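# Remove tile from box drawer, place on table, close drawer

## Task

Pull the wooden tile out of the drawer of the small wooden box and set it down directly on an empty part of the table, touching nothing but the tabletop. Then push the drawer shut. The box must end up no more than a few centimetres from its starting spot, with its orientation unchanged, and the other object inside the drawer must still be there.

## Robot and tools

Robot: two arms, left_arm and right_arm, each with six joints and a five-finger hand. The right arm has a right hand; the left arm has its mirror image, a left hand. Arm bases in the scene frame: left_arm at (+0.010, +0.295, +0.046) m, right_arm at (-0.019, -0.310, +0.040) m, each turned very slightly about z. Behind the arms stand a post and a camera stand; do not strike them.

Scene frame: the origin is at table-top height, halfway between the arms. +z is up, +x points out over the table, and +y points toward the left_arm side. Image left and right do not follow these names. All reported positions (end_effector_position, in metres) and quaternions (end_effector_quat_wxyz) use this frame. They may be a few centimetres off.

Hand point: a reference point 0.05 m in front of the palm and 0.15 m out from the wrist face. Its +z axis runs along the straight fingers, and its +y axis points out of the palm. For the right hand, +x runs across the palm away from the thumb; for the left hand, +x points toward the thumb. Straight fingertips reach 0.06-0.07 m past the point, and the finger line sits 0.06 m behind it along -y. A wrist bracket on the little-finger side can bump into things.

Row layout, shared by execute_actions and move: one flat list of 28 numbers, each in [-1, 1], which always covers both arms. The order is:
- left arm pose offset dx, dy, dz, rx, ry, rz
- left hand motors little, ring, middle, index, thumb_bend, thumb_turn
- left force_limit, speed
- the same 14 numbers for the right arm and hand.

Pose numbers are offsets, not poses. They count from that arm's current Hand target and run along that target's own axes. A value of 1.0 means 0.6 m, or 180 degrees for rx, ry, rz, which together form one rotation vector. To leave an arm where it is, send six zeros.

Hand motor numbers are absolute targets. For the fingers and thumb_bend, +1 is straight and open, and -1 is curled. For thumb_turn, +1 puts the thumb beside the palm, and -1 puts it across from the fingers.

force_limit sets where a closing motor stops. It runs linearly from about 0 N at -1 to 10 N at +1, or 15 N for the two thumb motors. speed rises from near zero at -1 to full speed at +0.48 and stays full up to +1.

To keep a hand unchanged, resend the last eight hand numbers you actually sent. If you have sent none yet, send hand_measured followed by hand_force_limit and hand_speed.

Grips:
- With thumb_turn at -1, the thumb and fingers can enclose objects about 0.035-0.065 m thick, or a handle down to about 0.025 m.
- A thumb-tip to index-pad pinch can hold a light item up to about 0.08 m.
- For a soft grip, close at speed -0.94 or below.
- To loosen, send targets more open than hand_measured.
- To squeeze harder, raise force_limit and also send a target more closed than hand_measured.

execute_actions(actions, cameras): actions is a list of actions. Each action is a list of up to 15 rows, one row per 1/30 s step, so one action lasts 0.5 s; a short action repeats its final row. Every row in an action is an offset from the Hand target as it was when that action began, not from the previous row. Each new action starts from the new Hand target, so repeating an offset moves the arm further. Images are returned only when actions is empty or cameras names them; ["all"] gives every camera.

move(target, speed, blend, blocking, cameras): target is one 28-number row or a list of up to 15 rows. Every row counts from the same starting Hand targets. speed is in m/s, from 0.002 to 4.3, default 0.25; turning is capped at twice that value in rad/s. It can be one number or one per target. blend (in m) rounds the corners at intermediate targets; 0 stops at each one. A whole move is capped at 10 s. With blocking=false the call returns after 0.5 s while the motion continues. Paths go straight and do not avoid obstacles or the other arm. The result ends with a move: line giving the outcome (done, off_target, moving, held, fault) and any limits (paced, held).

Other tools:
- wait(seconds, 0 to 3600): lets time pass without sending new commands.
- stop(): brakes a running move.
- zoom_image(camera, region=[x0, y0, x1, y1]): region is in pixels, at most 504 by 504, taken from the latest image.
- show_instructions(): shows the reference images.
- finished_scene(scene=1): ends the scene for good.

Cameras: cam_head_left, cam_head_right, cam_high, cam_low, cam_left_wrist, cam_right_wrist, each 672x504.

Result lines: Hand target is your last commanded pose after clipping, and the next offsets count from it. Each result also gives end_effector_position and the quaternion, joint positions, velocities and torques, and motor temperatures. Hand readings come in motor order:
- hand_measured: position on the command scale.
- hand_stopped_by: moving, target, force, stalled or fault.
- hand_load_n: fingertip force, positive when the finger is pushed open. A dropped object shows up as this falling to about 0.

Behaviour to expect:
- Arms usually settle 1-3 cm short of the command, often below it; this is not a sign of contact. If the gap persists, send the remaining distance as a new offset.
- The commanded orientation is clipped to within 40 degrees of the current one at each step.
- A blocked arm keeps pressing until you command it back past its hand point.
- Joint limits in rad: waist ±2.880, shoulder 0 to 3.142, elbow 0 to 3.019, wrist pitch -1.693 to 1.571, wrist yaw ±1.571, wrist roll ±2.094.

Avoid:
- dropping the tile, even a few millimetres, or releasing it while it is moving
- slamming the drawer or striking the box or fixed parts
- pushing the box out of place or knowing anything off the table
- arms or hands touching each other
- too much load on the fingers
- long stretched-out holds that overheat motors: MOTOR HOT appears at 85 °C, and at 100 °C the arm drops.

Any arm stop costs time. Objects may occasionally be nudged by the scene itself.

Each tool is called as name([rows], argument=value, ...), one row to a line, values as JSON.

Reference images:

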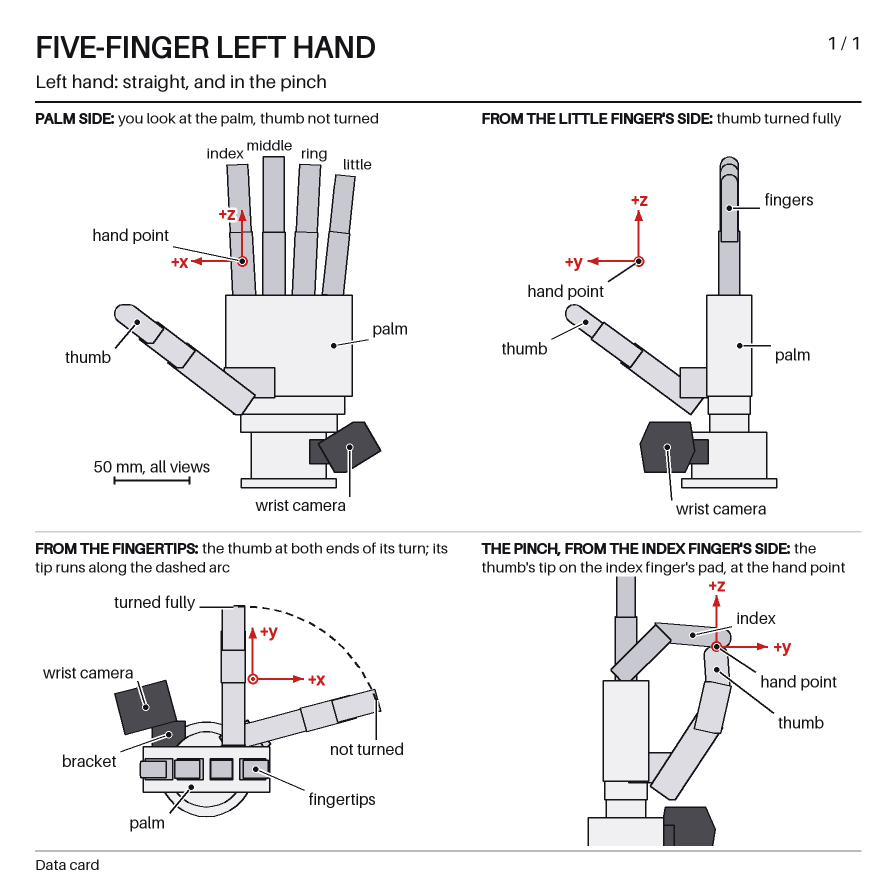

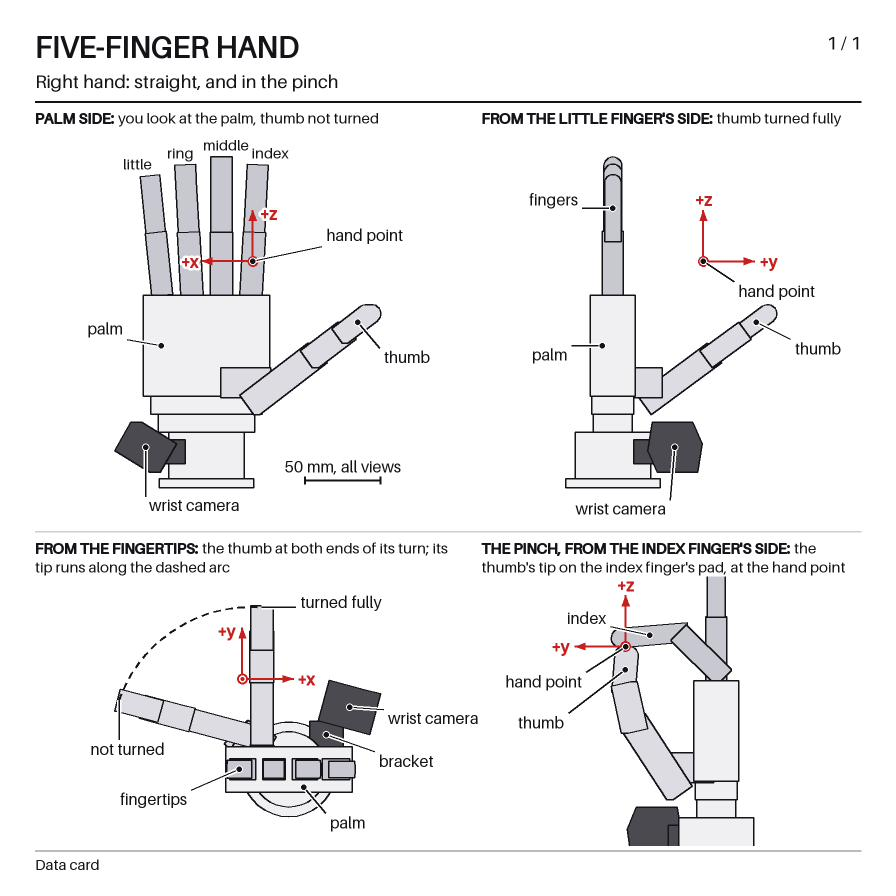

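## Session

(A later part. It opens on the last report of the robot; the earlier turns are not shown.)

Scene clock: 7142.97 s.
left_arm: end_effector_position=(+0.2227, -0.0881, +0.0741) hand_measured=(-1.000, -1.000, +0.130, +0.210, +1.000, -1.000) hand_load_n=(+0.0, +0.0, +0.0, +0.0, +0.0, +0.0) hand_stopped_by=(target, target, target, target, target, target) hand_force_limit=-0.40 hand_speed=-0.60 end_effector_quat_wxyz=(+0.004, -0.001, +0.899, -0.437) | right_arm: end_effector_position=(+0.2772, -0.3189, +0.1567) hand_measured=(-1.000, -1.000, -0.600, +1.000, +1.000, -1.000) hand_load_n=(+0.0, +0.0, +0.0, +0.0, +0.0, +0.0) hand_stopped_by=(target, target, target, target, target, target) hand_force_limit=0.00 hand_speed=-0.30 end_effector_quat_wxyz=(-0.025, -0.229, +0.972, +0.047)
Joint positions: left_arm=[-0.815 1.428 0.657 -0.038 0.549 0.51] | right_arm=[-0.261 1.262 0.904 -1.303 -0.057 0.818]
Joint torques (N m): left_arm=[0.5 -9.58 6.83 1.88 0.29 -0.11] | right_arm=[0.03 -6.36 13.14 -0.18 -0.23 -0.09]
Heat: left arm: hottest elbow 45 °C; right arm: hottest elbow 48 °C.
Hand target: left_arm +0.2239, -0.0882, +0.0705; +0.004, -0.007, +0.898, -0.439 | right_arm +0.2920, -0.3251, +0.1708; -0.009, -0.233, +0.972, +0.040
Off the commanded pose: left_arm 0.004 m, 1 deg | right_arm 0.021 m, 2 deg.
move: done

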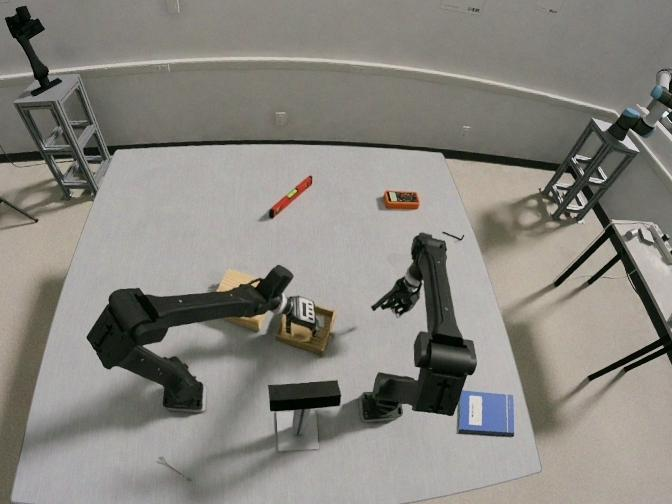

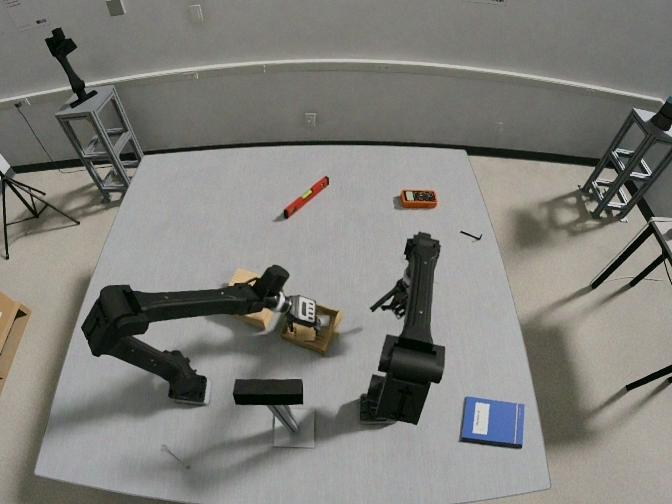

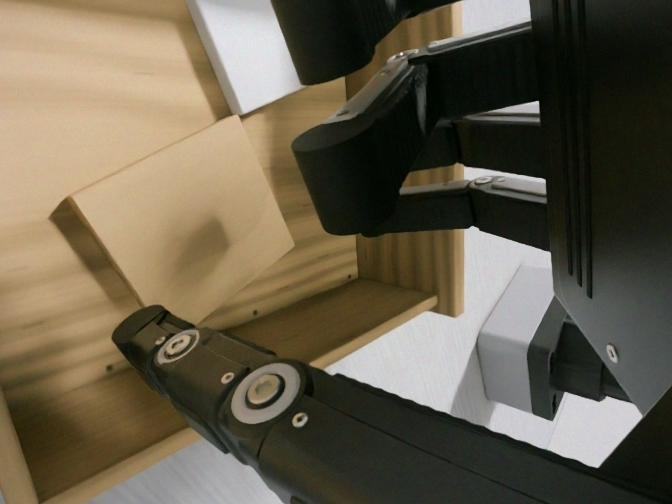

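move(target=[0,0.0302,0.0236,0,0,0,-1,-1,0.13,0.21,1,-1,-0.4,-0.6,0,0,0,0,0,0,-1,-1,-0.6,1,1,-1,0.0,-0.3], speed=0.08, cameras=["cam_head_left","cam_head_right","cam_left_wrist"])

zoom_image(camera="cam_head_left", region=[265, 300, 325, 360])

zoom_image(camera="cam_head_right", region=[275, 300, 335, 360])

Scene clock: 7152.30 s.
left_arm: end_effector_position=(+0.2230, -0.0885, +0.0513) hand_measured=(-1.000, -1.000, +0.130, +0.210, +1.000, -1.000) hand_load_n=(+0.0, +0.0, +0.0, +0.0, +0.0, +0.0) hand_stopped_by=(target, target, target, target, target, target) hand_force_limit=-0.40 hand_speed=-0.60 end_effector_quat_wxyz=(+0.005, -0.001, +0.899, -0.438) | right_arm: end_effector_position=(+0.2772, -0.3189, +0.1567) hand_measured=(-1.000, -1.000, -0.600, +1.000, +1.000, -1.000) hand_load_n=(+0.0, +0.0, +0.0, +0.0, +0.5, +0.0) hand_stopped_by=(target, target, target, target, target, target) hand_force_limit=0.00 hand_speed=-0.30 end_effector_quat_wxyz=(-0.025, -0.229, +0.972, +0.047)
Joint positions: left_arm=[-0.815 1.487 0.635 0.044 0.549 0.51] | right_arm=[-0.261 1.262 0.904 -1.303 -0.057 0.818]
Joint torques (N m): left_arm=[0.5 -9.76 6.38 1.88 0.3 -0.11] | right_arm=[0.03 -6.36 13.14 -0.21 -0.24 -0.09]
Heat: left arm: hottest elbow 44 °C; right arm: hottest elbow 48 °C.
Hand target: left_arm +0.2239, -0.0883, +0.0475; +0.004, -0.007, +0.898, -0.439 | right_arm +0.2920, -0.3251, +0.1708; -0.009, -0.233, +0.972, +0.040
Off the commanded pose: left_arm 0.004 m, 1 deg | right_arm 0.021 m, 2 deg.
move: done

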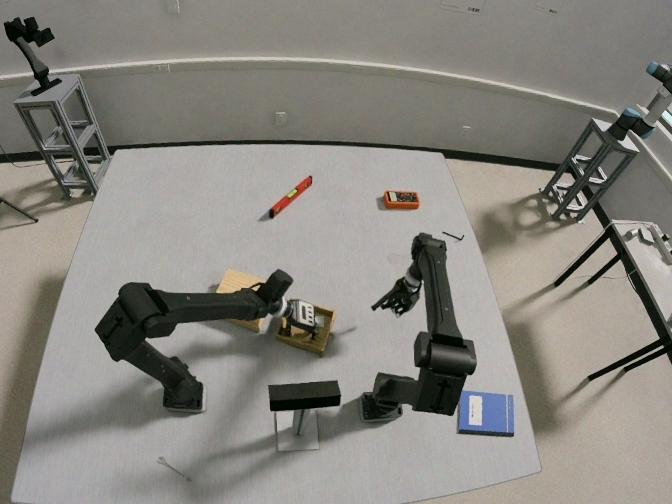

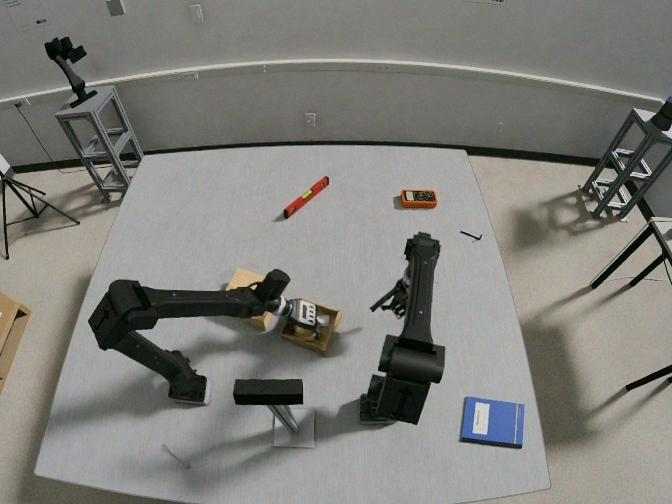

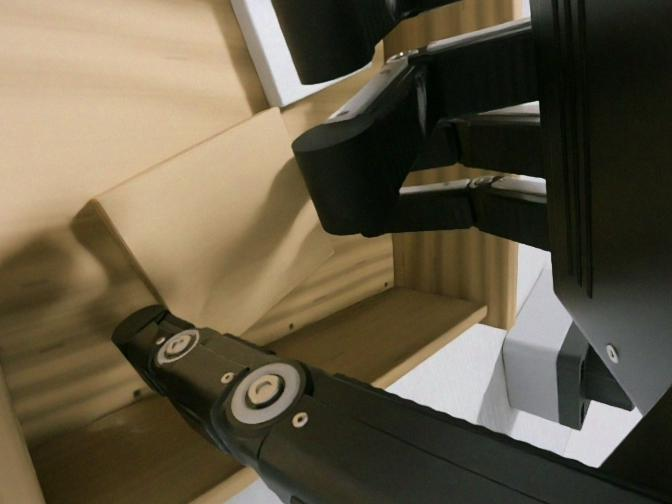

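Scaled by 8.400 from the camera's image (finer frame: 960x720).

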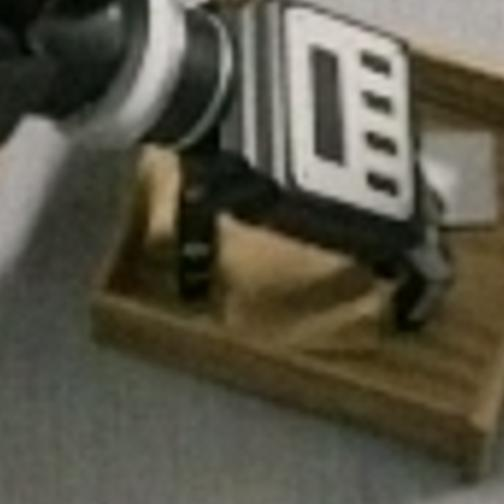

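Scaled by 8.400 from the camera's image (finer frame: 960x720).

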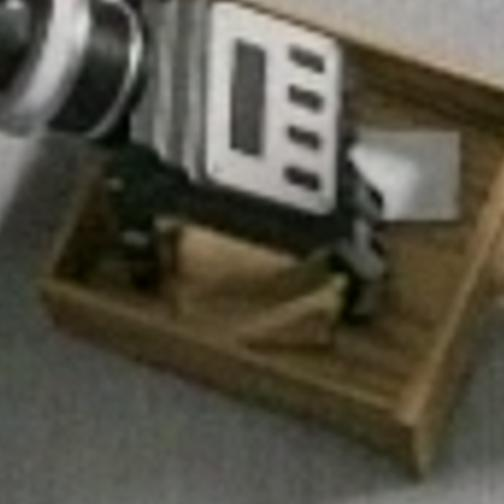

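move(target=[0,0.0062,-0.0079,0,0,0,-1,-1,0.22,0.30,1,-1,-0.4,-0.6,0,0,0,0,0,0,-1,-1,-0.6,1,1,-1,0.0,-0.3], speed=0.08, cameras=["cam_head_left","cam_head_right","cam_left_wrist"])

zoom_image(camera="cam_head_left", region=[265, 300, 325, 360])

Scene clock: 7183.80 s.
left_arm: end_effector_position=(+0.2211, -0.0845, +0.0485) hand_measured=(-1.000, -1.000, +0.220, +0.300, +1.000, -1.000) hand_load_n=(+0.0, +0.0, +0.0, +0.0, +0.0, +0.0) hand_stopped_by=(target, target, target, target, target, target) hand_force_limit=-0.40 hand_speed=-0.60 end_effector_quat_wxyz=(+0.001, -0.003, +0.900, -0.436) | right_arm: end_effector_position=(+0.2772, -0.3189, +0.1567) hand_measured=(-1.000, -1.000, -0.600, +1.000, +1.000, -1.000) hand_load_n=(+0.0, +0.0, +0.0, +0.0, +0.0, +0.0) hand_stopped_by=(target, target, target, target, target, target) hand_force_limit=0.00 hand_speed=-0.30 end_effector_quat_wxyz=(-0.025, -0.229, +0.972, +0.047)
Joint positions: left_arm=[-0.81 1.487 0.626 0.044 0.554 0.51] | right_arm=[-0.261 1.262 0.904 -1.303 -0.057 0.818]
Joint torques (N m): left_arm=[0.85 -10.64 6.08 1.76 0.39 -0.02] | right_arm=[0.03 -6.36 13.14 -0.2 -0.24 -0.1]
Heat: left arm: hottest elbow 41 °C; right arm: hottest elbow 49 °C.
Hand target: left_arm +0.2239, -0.0823, +0.0475; +0.004, -0.007, +0.898, -0.439 | right_arm +0.2920, -0.3251, +0.1708; -0.009, -0.233, +0.972, +0.040
Off the commanded pose: left_arm 0.004 m, 1 deg | right_arm 0.021 m, 2 deg.
move: done

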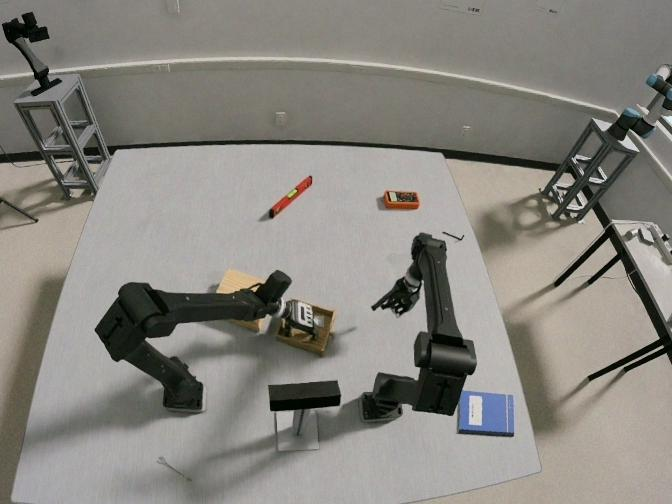

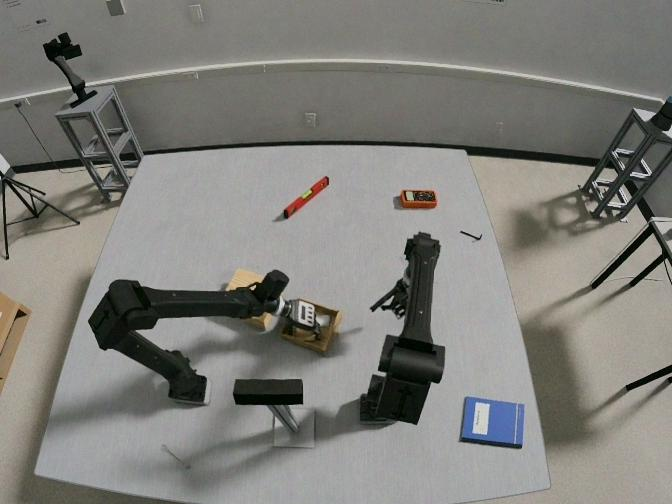

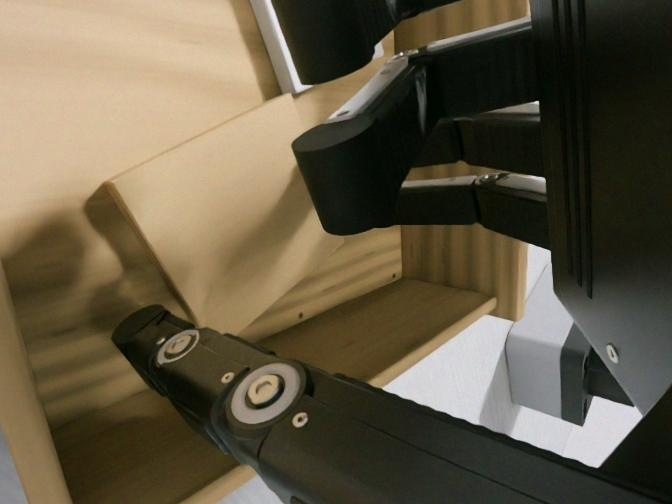

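Scaled by 8.400 from the camera's image (finer frame: 960x720).

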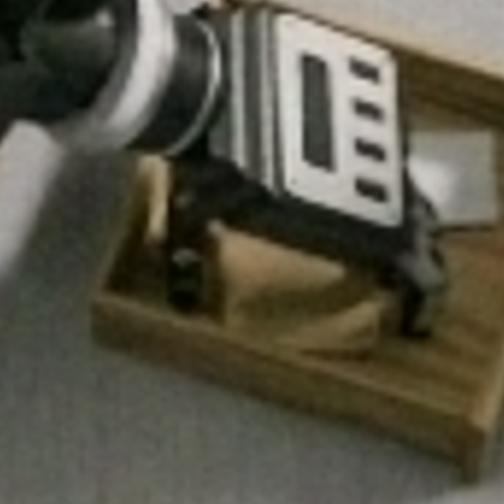

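move(target=[0,0.0190,0.0149,0,0,0,-1,-1,0.22,0.30,1,-1,-0.4,-0.6,0,0,0,0,0,0,-1,-1,-0.6,1,1,-1,0.0,-0.3], speed=0.06, cameras=["cam_head_left","cam_head_right","cam_left_wrist"])

zoom_image(camera="cam_head_left", region=[265, 300, 325, 360])

zoom_image(camera="cam_head_right", region=[275, 300, 335, 360])

Scene clock: 7194.90 s.
left_arm: end_effector_position=(+0.2224, -0.0864, +0.0414) hand_measured=(-1.000, -1.000, +0.220, +0.300, +1.000, -1.000) hand_load_n=(+0.0, +0.0, +0.0, +0.0, +0.0, +0.0) hand_stopped_by=(target, target, target, target, target, target) hand_force_limit=-0.40 hand_speed=-0.60 end_effector_quat_wxyz=(+0.005, -0.001, +0.897, -0.442) | right_arm: end_effector_position=(+0.2772, -0.3189, +0.1567) hand_measured=(-1.000, -1.000, -0.600, +1.000, +1.000, -1.000) hand_load_n=(+0.0, +0.5, +0.0, +0.0, +0.0, +0.0) hand_stopped_by=(target, target, target, target, target, target) hand_force_limit=0.00 hand_speed=-0.30 end_effector_quat_wxyz=(-0.025, -0.229, +0.972, +0.047)
Joint positions: left_arm=[-0.809 1.51 0.616 0.093 0.557 0.51] | right_arm=[-0.261 1.262 0.904 -1.303 -0.057 0.818]
Joint torques (N m): left_arm=[0.85 -9.29 5.74 1.85 0.28 -0.03] | right_arm=[0.03 -6.42 13.14 -0.21 -0.23 -0.09]
Motor temperatures (°C): left_arm=[26 27 40 28 26 29] | right_arm=[29 29 49 24 26 29]
Heat: left arm: hottest elbow 40 °C; right arm: hottest elbow 49 °C.
Hand target: left_arm +0.2239, -0.0824, +0.0331; +0.004, -0.007, +0.898, -0.439 | right_arm +0.2920, -0.3251, +0.1708; -0.009, -0.233, +0.972, +0.040
Off the commanded pose: left_arm 0.009 m, 1 deg | right_arm 0.021 m, 2 deg.
move: done

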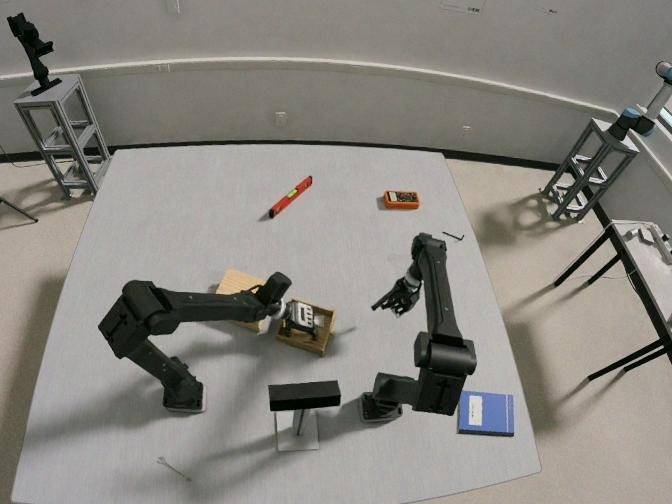

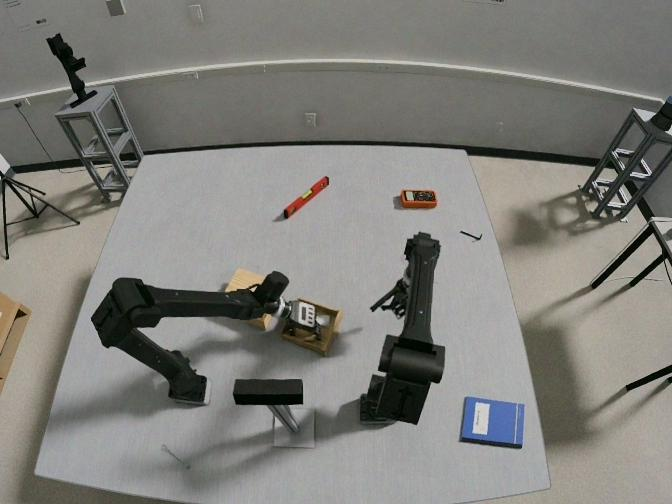

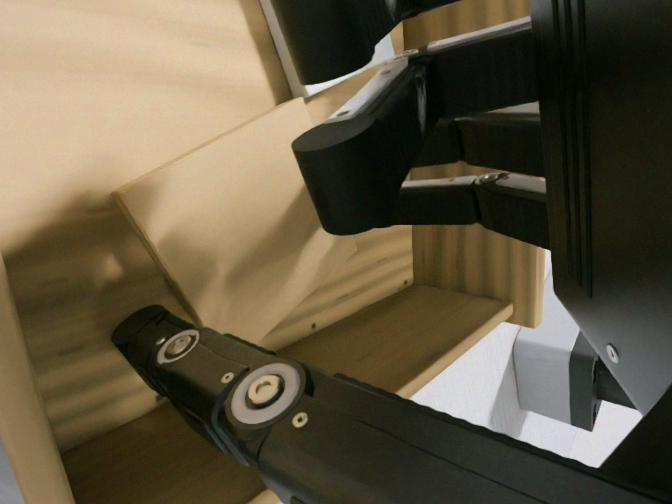

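Scaled by 8.400 from the camera's image (finer frame: 960x720).

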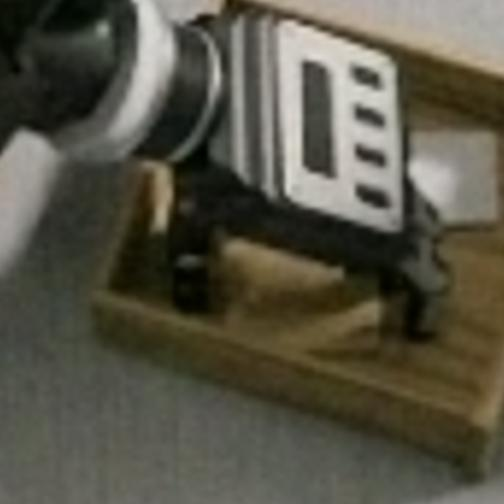

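Scaled by 8.400 from the camera's image (finer frame: 960x720).

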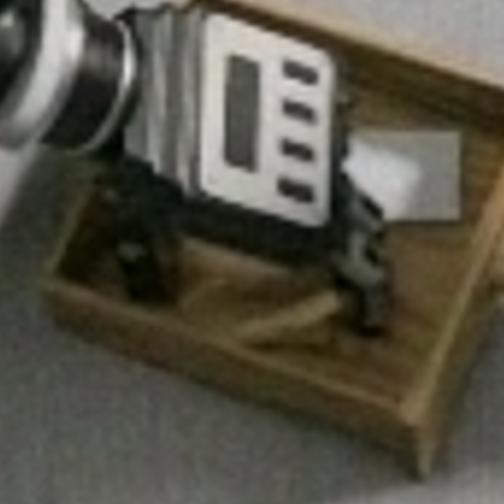

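move(target=[0,0.0059,0.0046,0,0,0,-1,-1,0.22,0.30,1,-1,-0.4,-0.6,0,0,0,0,0,0,-1,-1,-0.6,1,1,-1,0.0,-0.3], speed=0.06)

Scene clock: 7200.33 s.
left_arm: end_effector_position=(+0.2244, -0.0887, +0.0407) hand_measured=(-1.000, -1.000, +0.220, +0.300, +1.000, -1.000) hand_load_n=(+0.0, +0.0, -0.5, -0.5, +0.0, +0.0) hand_stopped_by=(target, target, target, target, target, target) hand_force_limit=-0.40 hand_speed=-0.60 end_effector_quat_wxyz=(+0.008, +0.001, +0.895, -0.446) | right_arm: end_effector_position=(+0.2772, -0.3189, +0.1567) hand_measured=(-1.000, -1.000, -0.600, +1.000, +1.000, -1.000) hand_load_n=(+0.0, +0.0, +0.0, +0.0, +0.0, +0.0) hand_stopped_by=(target, target, target, target, target, target) hand_force_limit=0.00 hand_speed=-0.30 end_effector_quat_wxyz=(-0.025, -0.229, +0.972, +0.047)
Joint positions: left_arm=[-0.809 1.518 0.616 0.112 0.557 0.51] | right_arm=[-0.261 1.262 0.904 -1.303 -0.057 0.818]
Joint torques (N m): left_arm=[0.85 -9.11 5.41 1.83 0.25 -0.04] | right_arm=[0.03 -6.36 13.14 -0.2 -0.23 -0.09]
Heat: left arm: hottest elbow 40 °C; right arm: hottest elbow 49 °C.
Hand target: left_arm +0.2239, -0.0824, +0.0286; +0.004, -0.007, +0.898, -0.439 | right_arm +0.2920, -0.3251, +0.1708; -0.009, -0.233, +0.972, +0.040
Off the commanded pose: left_arm 0.014 m, 1 deg | right_arm 0.021 m, 2 deg.
move: off_target (left_arm)

execute_actions(actions=[], cameras=["cam_head_left","cam_head_right","cam_left_wrist"])

zoom_image(camera="cam_head_left", region=[265, 300, 325, 360])

zoom_image(camera="cam_head_right", region=[275, 300, 335, 360])

zoom_image(camera="cam_left_wrist", region=[40, 60, 440, 400])

Scene clock: 7213.30 s.
left_arm: end_effector_position=(+0.2244, -0.0887, +0.0407) hand_measured=(-1.000, -1.000, +0.220, +0.300, +1.000, -1.000) hand_load_n=(+0.0, +0.0, -0.5, +0.0, +0.0, +0.5) hand_stopped_by=(target, target, target, target, target, target) hand_force_limit=-0.40 hand_speed=-0.60 end_effector_quat_wxyz=(+0.008, +0.001, +0.895, -0.446) | right_arm: end_effector_position=(+0.2772, -0.3189, +0.1567) hand_measured=(-1.000, -1.000, -0.600, +1.000, +1.000, -1.000) hand_load_n=(+0.0, +0.5, +0.0, +0.0, -0.5, +0.0) hand_stopped_by=(target, target, target, target, target, target) hand_force_limit=0.00 hand_speed=-0.30 end_effector_quat_wxyz=(-0.025, -0.229, +0.972, +0.047)
Joint positions: left_arm=[-0.809 1.518 0.616 0.112 0.557 0.51] | right_arm=[-0.261 1.262 0.904 -1.303 -0.057 0.818]
Joint velocities: within noise
Joint torques (N m): left_arm=[0.79 -8.82 5.44 1.83 0.26 -0.03] | right_arm=[0.03 -6.36 13.14 -0.21 -0.23 -0.09]
Motor temperatures (°C): left_arm=[26 27 39 28 26 29] | right_arm=[29 29 49 24 26 29]
Heat: left arm: hottest elbow 39 °C; right arm: hottest elbow 49 °C.
Hand target: left_arm +0.2239, -0.0824, +0.0286; +0.004, -0.007, +0.898, -0.439 | right_arm +0.2920, -0.3251, +0.1708; -0.009, -0.233, +0.972, +0.040
Off the commanded pose: left_arm 0.014 m, 1 deg | right_arm 0.021 m, 2 deg.
Images, in order (width x height): cam_head_left 672x504, cam_head_right 672x504, cam_left_wrist 672x504.

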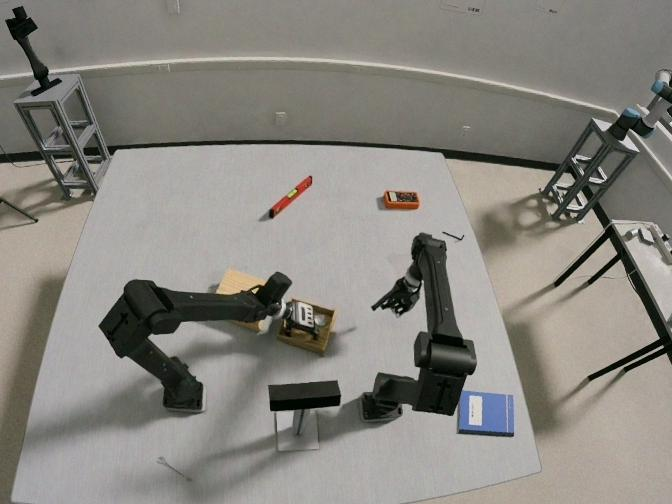

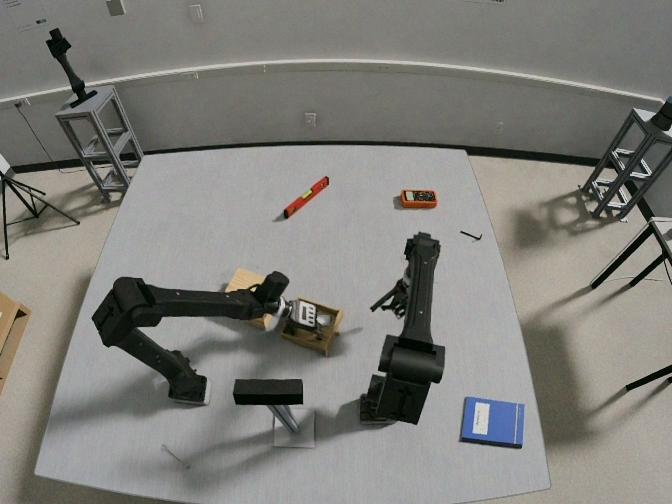

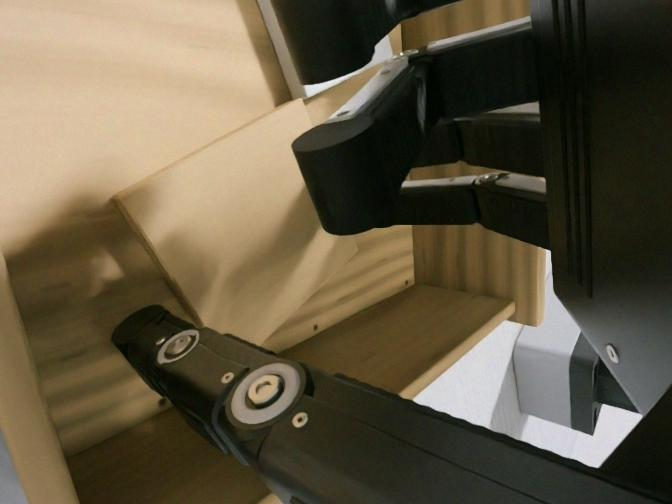

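Scaled by 8.400 from the camera's image (finer frame: 960x720).

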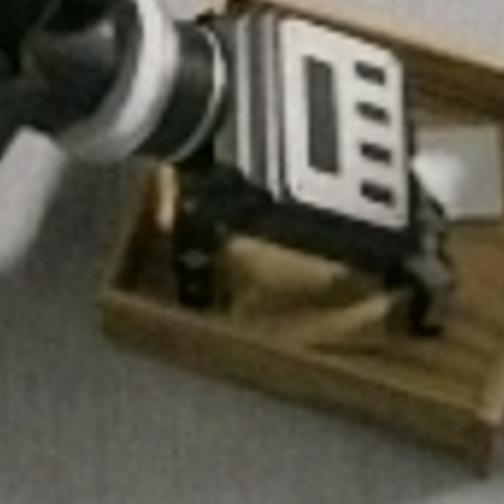

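Scaled by 8.400 from the camera's image (finer frame: 960x720).

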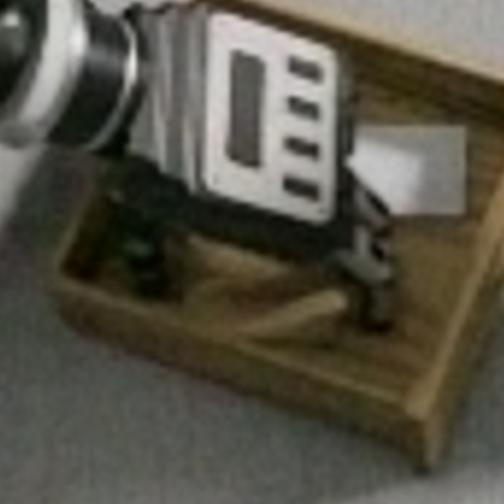

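Scaled by 1.260 from the camera's image (finer frame: 960x720).

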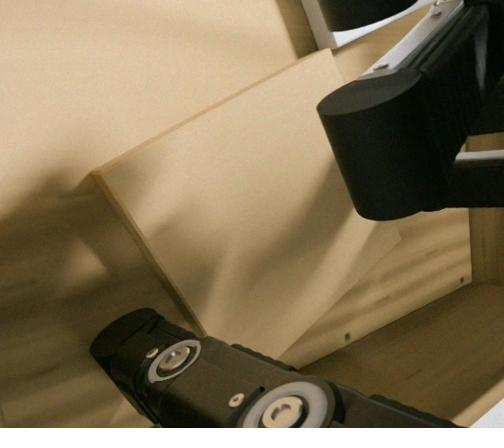

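move(target=[0,-0.0131,-0.0103,0.0167,0,0,-1,-1,0.22,0.30,1,-1,-0.4,-0.6,0,0,0,0,0,0,-1,-1,-0.6,1,1,-1,0.0,-0.3], speed=0.06, cameras=["cam_head_left","cam_left_wrist"])

zoom_image(camera="cam_head_left", region=[265, 300, 325, 360])

Scene clock: 7262.13 s.
left_arm: end_effector_position=(+0.2228, -0.0849, +0.0399) hand_measured=(-1.000, -1.000, +0.220, +0.300, +1.000, -1.000) hand_load_n=(+0.0, +0.0, +0.0, +0.0, +0.0, +0.5) hand_stopped_by=(target, target, target, target, target, target) hand_force_limit=-0.40 hand_speed=-0.60 end_effector_quat_wxyz=(+0.004, +0.002, +0.888, -0.460) | right_arm: end_effector_position=(+0.2772, -0.3189, +0.1567) hand_measured=(-1.000, -1.000, -0.600, +1.000, +1.000, -1.000) hand_load_n=(+0.0, +0.0, +0.0, +0.0, +0.0, +0.0) hand_stopped_by=(target, target, target, target, target, target) hand_force_limit=0.00 hand_speed=-0.30 end_effector_quat_wxyz=(-0.025, -0.229, +0.972, +0.047)
Joint positions: left_arm=[-0.792 1.518 0.591 0.158 0.591 0.507] | right_arm=[-0.261 1.262 0.904 -1.303 -0.057 0.818]
Joint torques (N m): left_arm=[0.91 -10.58 5.49 1.95 0.41 -0.13] | right_arm=[0.03 -6.3 13.14 -0.21 -0.23 -0.09]
Heat: left arm: hottest elbow 37 °C; right arm: hottest elbow 49 °C.
Hand target: left_arm +0.2238, -0.0823, +0.0385; +0.004, -0.007, +0.887, -0.462 | right_arm +0.2920, -0.3251, +0.1708; -0.009, -0.233, +0.972, +0.040
Off the commanded pose: left_arm 0.003 m, 1 deg | right_arm 0.021 m, 2 deg.
move: done

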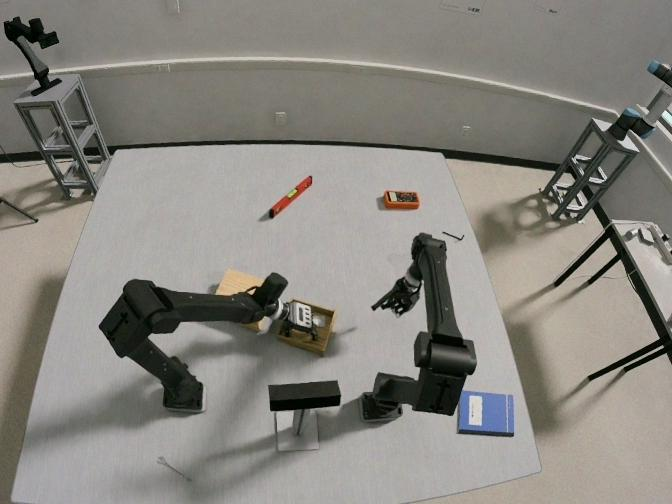

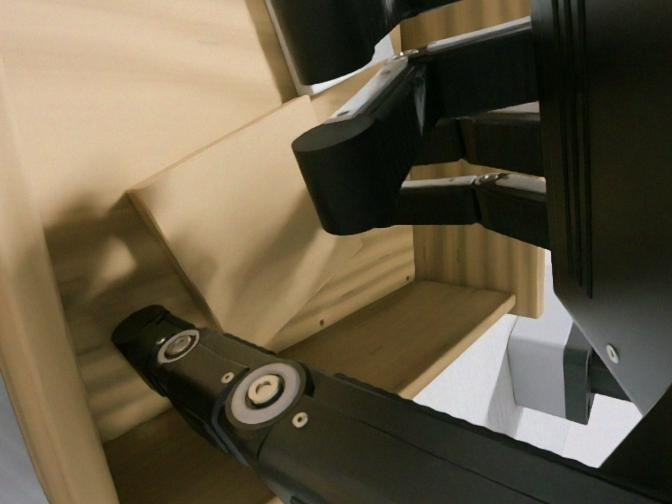

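Scaled by 8.400 from the camera's image (finer frame: 960x720).

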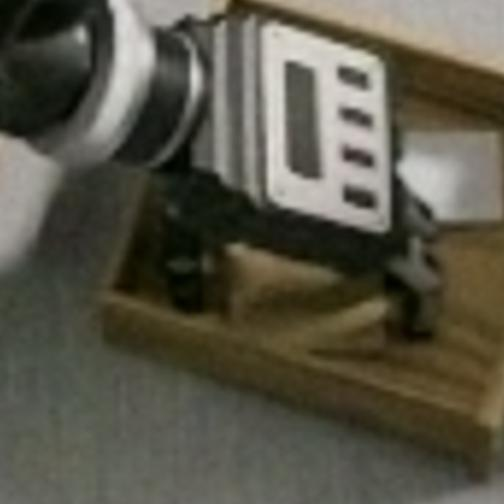

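move(target=[0,0.0085,0.0060,0,0,0,-1,-1,0.22,0.30,1,-1,-0.4,-0.6,0,0,0,0,0,0,-1,-1,-0.6,1,1,-1,0.0,-0.3], speed=0.06, cameras=["cam_head_left","cam_left_wrist"])

zoom_image(camera="cam_head_left", region=[265, 300, 325, 360])

Scene clock: 7272.27 s.
left_arm: end_effector_position=(+0.2235, -0.0858, +0.0396) hand_measured=(-1.000, -1.000, +0.220, +0.300, +1.000, -1.000) hand_load_n=(+0.5, +0.0, +0.0, +0.0, +0.0, +0.0) hand_stopped_by=(target, target, target, target, target, target) hand_force_limit=-0.40 hand_speed=-0.60 end_effector_quat_wxyz=(+0.008, +0.004, +0.886, -0.464) | right_arm: end_effector_position=(+0.2772, -0.3189, +0.1567) hand_measured=(-1.000, -1.000, -0.600, +1.000, +1.000, -1.000) hand_load_n=(+0.0, +0.0, +0.0, +0.0, +0.0, +0.0) hand_stopped_by=(target, target, target, target, target, target) hand_force_limit=0.00 hand_speed=-0.30 end_effector_quat_wxyz=(-0.025, -0.229, +0.972, +0.047)
Joint positions: left_arm=[-0.792 1.52 0.585 0.18 0.592 0.506] | right_arm=[-0.261 1.262 0.904 -1.303 -0.057 0.818]
Joint torques (N m): left_arm=[0.67 -9 5.48 2.04 0.38 -0.09] | right_arm=[0.03 -6.3 13.15 -0.2 -0.23 -0.09]
Heat: left arm: hottest elbow 37 °C; right arm: hottest elbow 49 °C.
Hand target: left_arm +0.2239, -0.0824, +0.0323; +0.004, -0.007, +0.887, -0.462 | right_arm +0.2920, -0.3251, +0.1708; -0.009, -0.233, +0.972, +0.040
Off the commanded pose: left_arm 0.008 m, 1 deg | right_arm 0.021 m, 2 deg.
move: done

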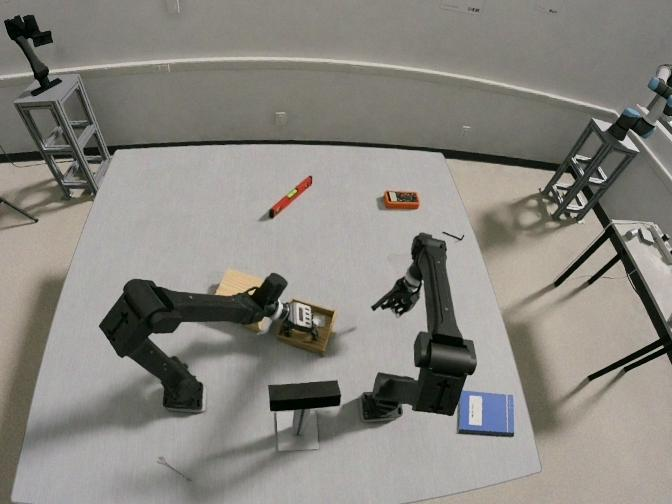

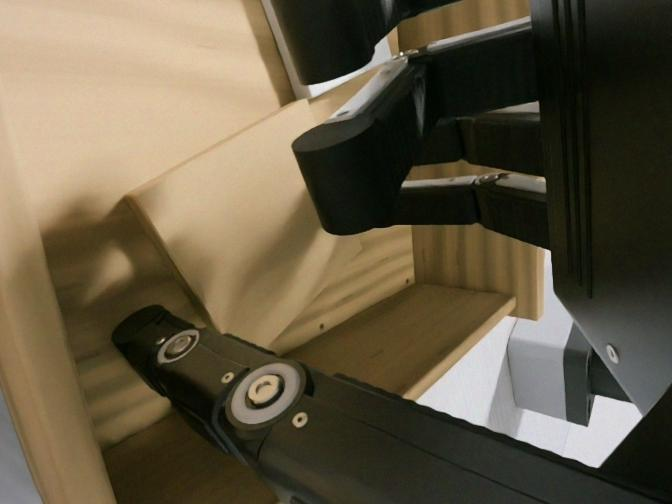

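Scaled by 8.400 from the camera's image (finer frame: 960x720).

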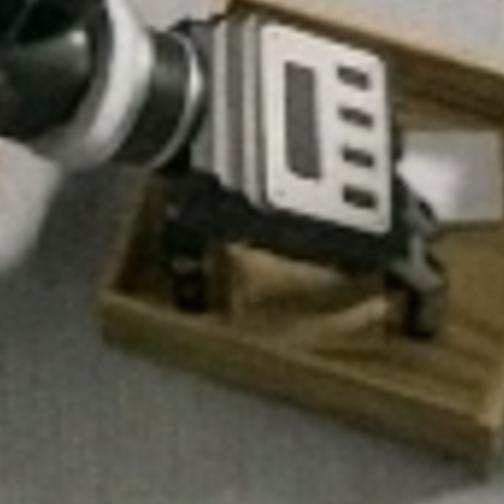

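move(target=[0,0,0,0,0,0,-1,-1,-0.15,-0.07,1,-1,-0.4,-0.94,0,0,0,0,0,0,-1,-1,-0.6,1,1,-1,0.0,-0.3], speed=0.06, cameras=["cam_head_left","cam_left_wrist"])

zoom_image(camera="cam_head_left", region=[265, 300, 325, 360])

Scene clock: 7293.43 s.
left_arm: end_effector_position=(+0.2235, -0.0860, +0.0395) hand_measured=(-1.000, -1.000, +0.002, -0.070, +1.000, -1.000) hand_load_n=(+0.0, +0.0, +3.0, +0.0, +0.5, +0.5) hand_stopped_by=(target, target, force, target, target, target) hand_force_limit=-0.40 hand_speed=-0.94 end_effector_quat_wxyz=(+0.008, +0.004, +0.886, -0.464) | right_arm: end_effector_position=(+0.2772, -0.3189, +0.1567) hand_measured=(-1.000, -1.000, -0.600, +1.000, +1.000, -1.000) hand_load_n=(+0.0, +0.0, +0.0, +0.0, +0.0, +0.0) hand_stopped_by=(target, target, target, target, target, target) hand_force_limit=0.00 hand_speed=-0.30 end_effector_quat_wxyz=(-0.025, -0.229, +0.972, +0.047)
Joint positions: left_arm=[-0.792 1.521 0.585 0.181 0.592 0.505] | right_arm=[-0.261 1.262 0.904 -1.303 -0.057 0.818]
Joint torques (N m): left_arm=[0.91 -9.17 5.48 1.92 0.35 -0.12] | right_arm=[0.03 -6.3 13.14 -0.2 -0.23 -0.09]
Heat: left arm: hottest elbow 37 °C; right arm: hottest elbow 50 °C.
Hand target: left_arm +0.2238, -0.0823, +0.0322; +0.004, -0.007, +0.887, -0.462 | right_arm +0.2920, -0.3251, +0.1708; -0.009, -0.233, +0.972, +0.040
Off the commanded pose: left_arm 0.008 m, 1 deg | right_arm 0.021 m, 2 deg.
move: done

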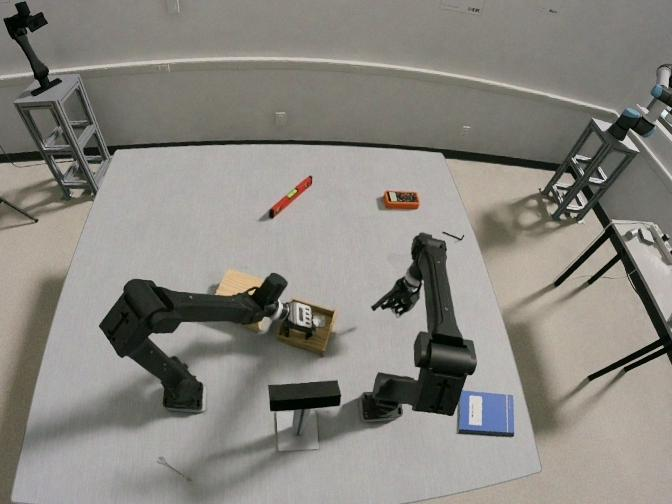

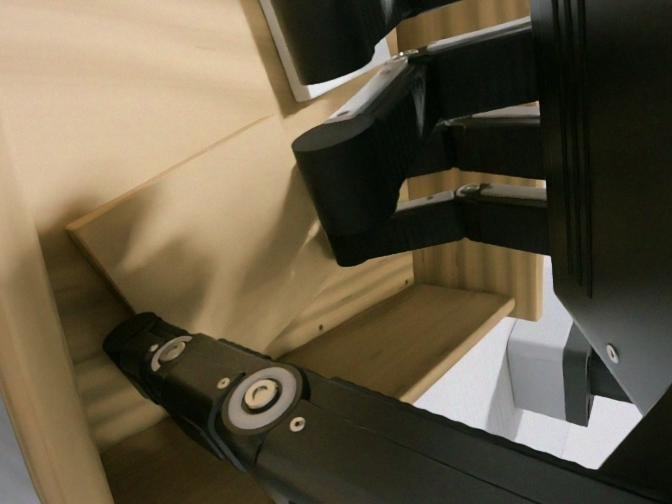

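Scaled by 8.400 from the camera's image (finer frame: 960x720).

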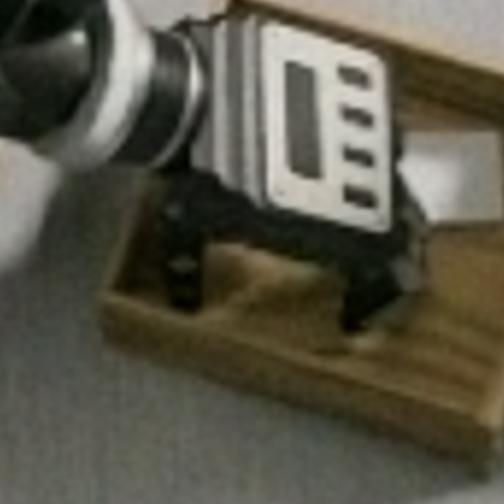

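move([
  [0,0,0,0,0,0,-1,-1,0.24,-0.07,1,-1,-0.4,-0.8,0,0,0,0,0,0,-1,-1,-0.6,1,1,-1,0.0,-0.3],
  [0,-0.082,-0.058,0,0,0,-1,-1,0.24,-0.07,1,-1,-0.4,-0.8,0,0,0,0,0,0,-1,-1,-0.6,1,1,-1,0.0,-0.3],
], speed=0.1, cameras=["cam_head_left","cam_left_wrist"])

zoom_image(camera="cam_head_left", region=[265, 300, 325, 360])

Scene clock: 7339.13 s.
left_arm: end_effector_position=(+0.2081, -0.0696, +0.0731) hand_measured=(-1.000, -1.000, +0.240, -0.070, +1.000, -1.000) hand_load_n=(+0.0, +0.0, +0.0, +0.0, +0.0, +0.0) hand_stopped_by=(target, target, target, target, target, target) hand_force_limit=-0.40 hand_speed=-0.80 end_effector_quat_wxyz=(-0.006, -0.004, +0.893, -0.449) | right_arm: end_effector_position=(+0.2772, -0.3189, +0.1567) hand_measured=(-1.000, -1.000, -0.600, +1.000, +1.000, -1.000) hand_load_n=(+0.0, +0.0, +0.5, +0.0, +0.0, +0.0) hand_stopped_by=(target, target, target, target, target, target) hand_force_limit=0.00 hand_speed=-0.30 end_effector_quat_wxyz=(-0.025, -0.229, +0.972, +0.047)
Joint positions: left_arm=[-0.792 1.378 0.587 -0.01 0.592 0.504] | right_arm=[-0.261 1.262 0.904 -1.303 -0.057 0.818]
Joint torques (N m): left_arm=[0.67 -10.29 10.73 0.64 0.4 -0.12] | right_arm=[0.03 -6.36 13.16 -0.2 -0.23 -0.1]
Heat: left arm: hottest elbow 36 °C; right arm: hottest elbow 50 °C.
Hand target: left_arm +0.2238, -0.0819, +0.0924; +0.004, -0.007, +0.887, -0.462 | right_arm +0.2920, -0.3251, +0.1708; -0.009, -0.233, +0.972, +0.040
Off the commanded pose: left_arm 0.028 m, 2 deg | right_arm 0.021 m, 2 deg.
move: off_target (left_arm)

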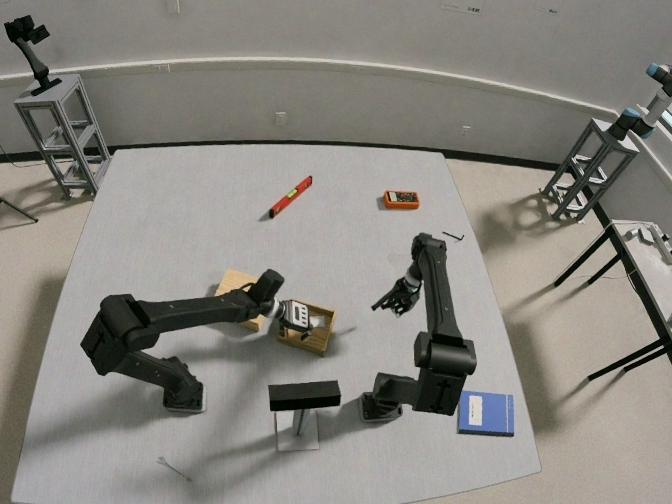

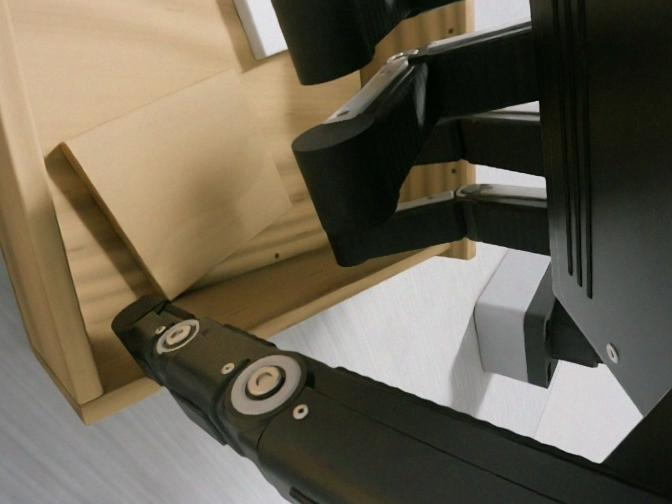

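Scaled by 8.400 from the camera's image (finer frame: 960x720).

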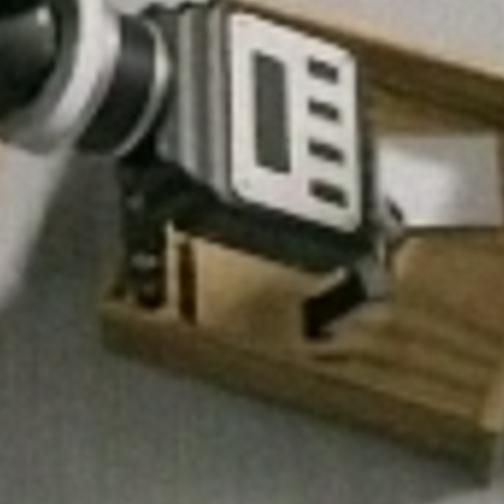

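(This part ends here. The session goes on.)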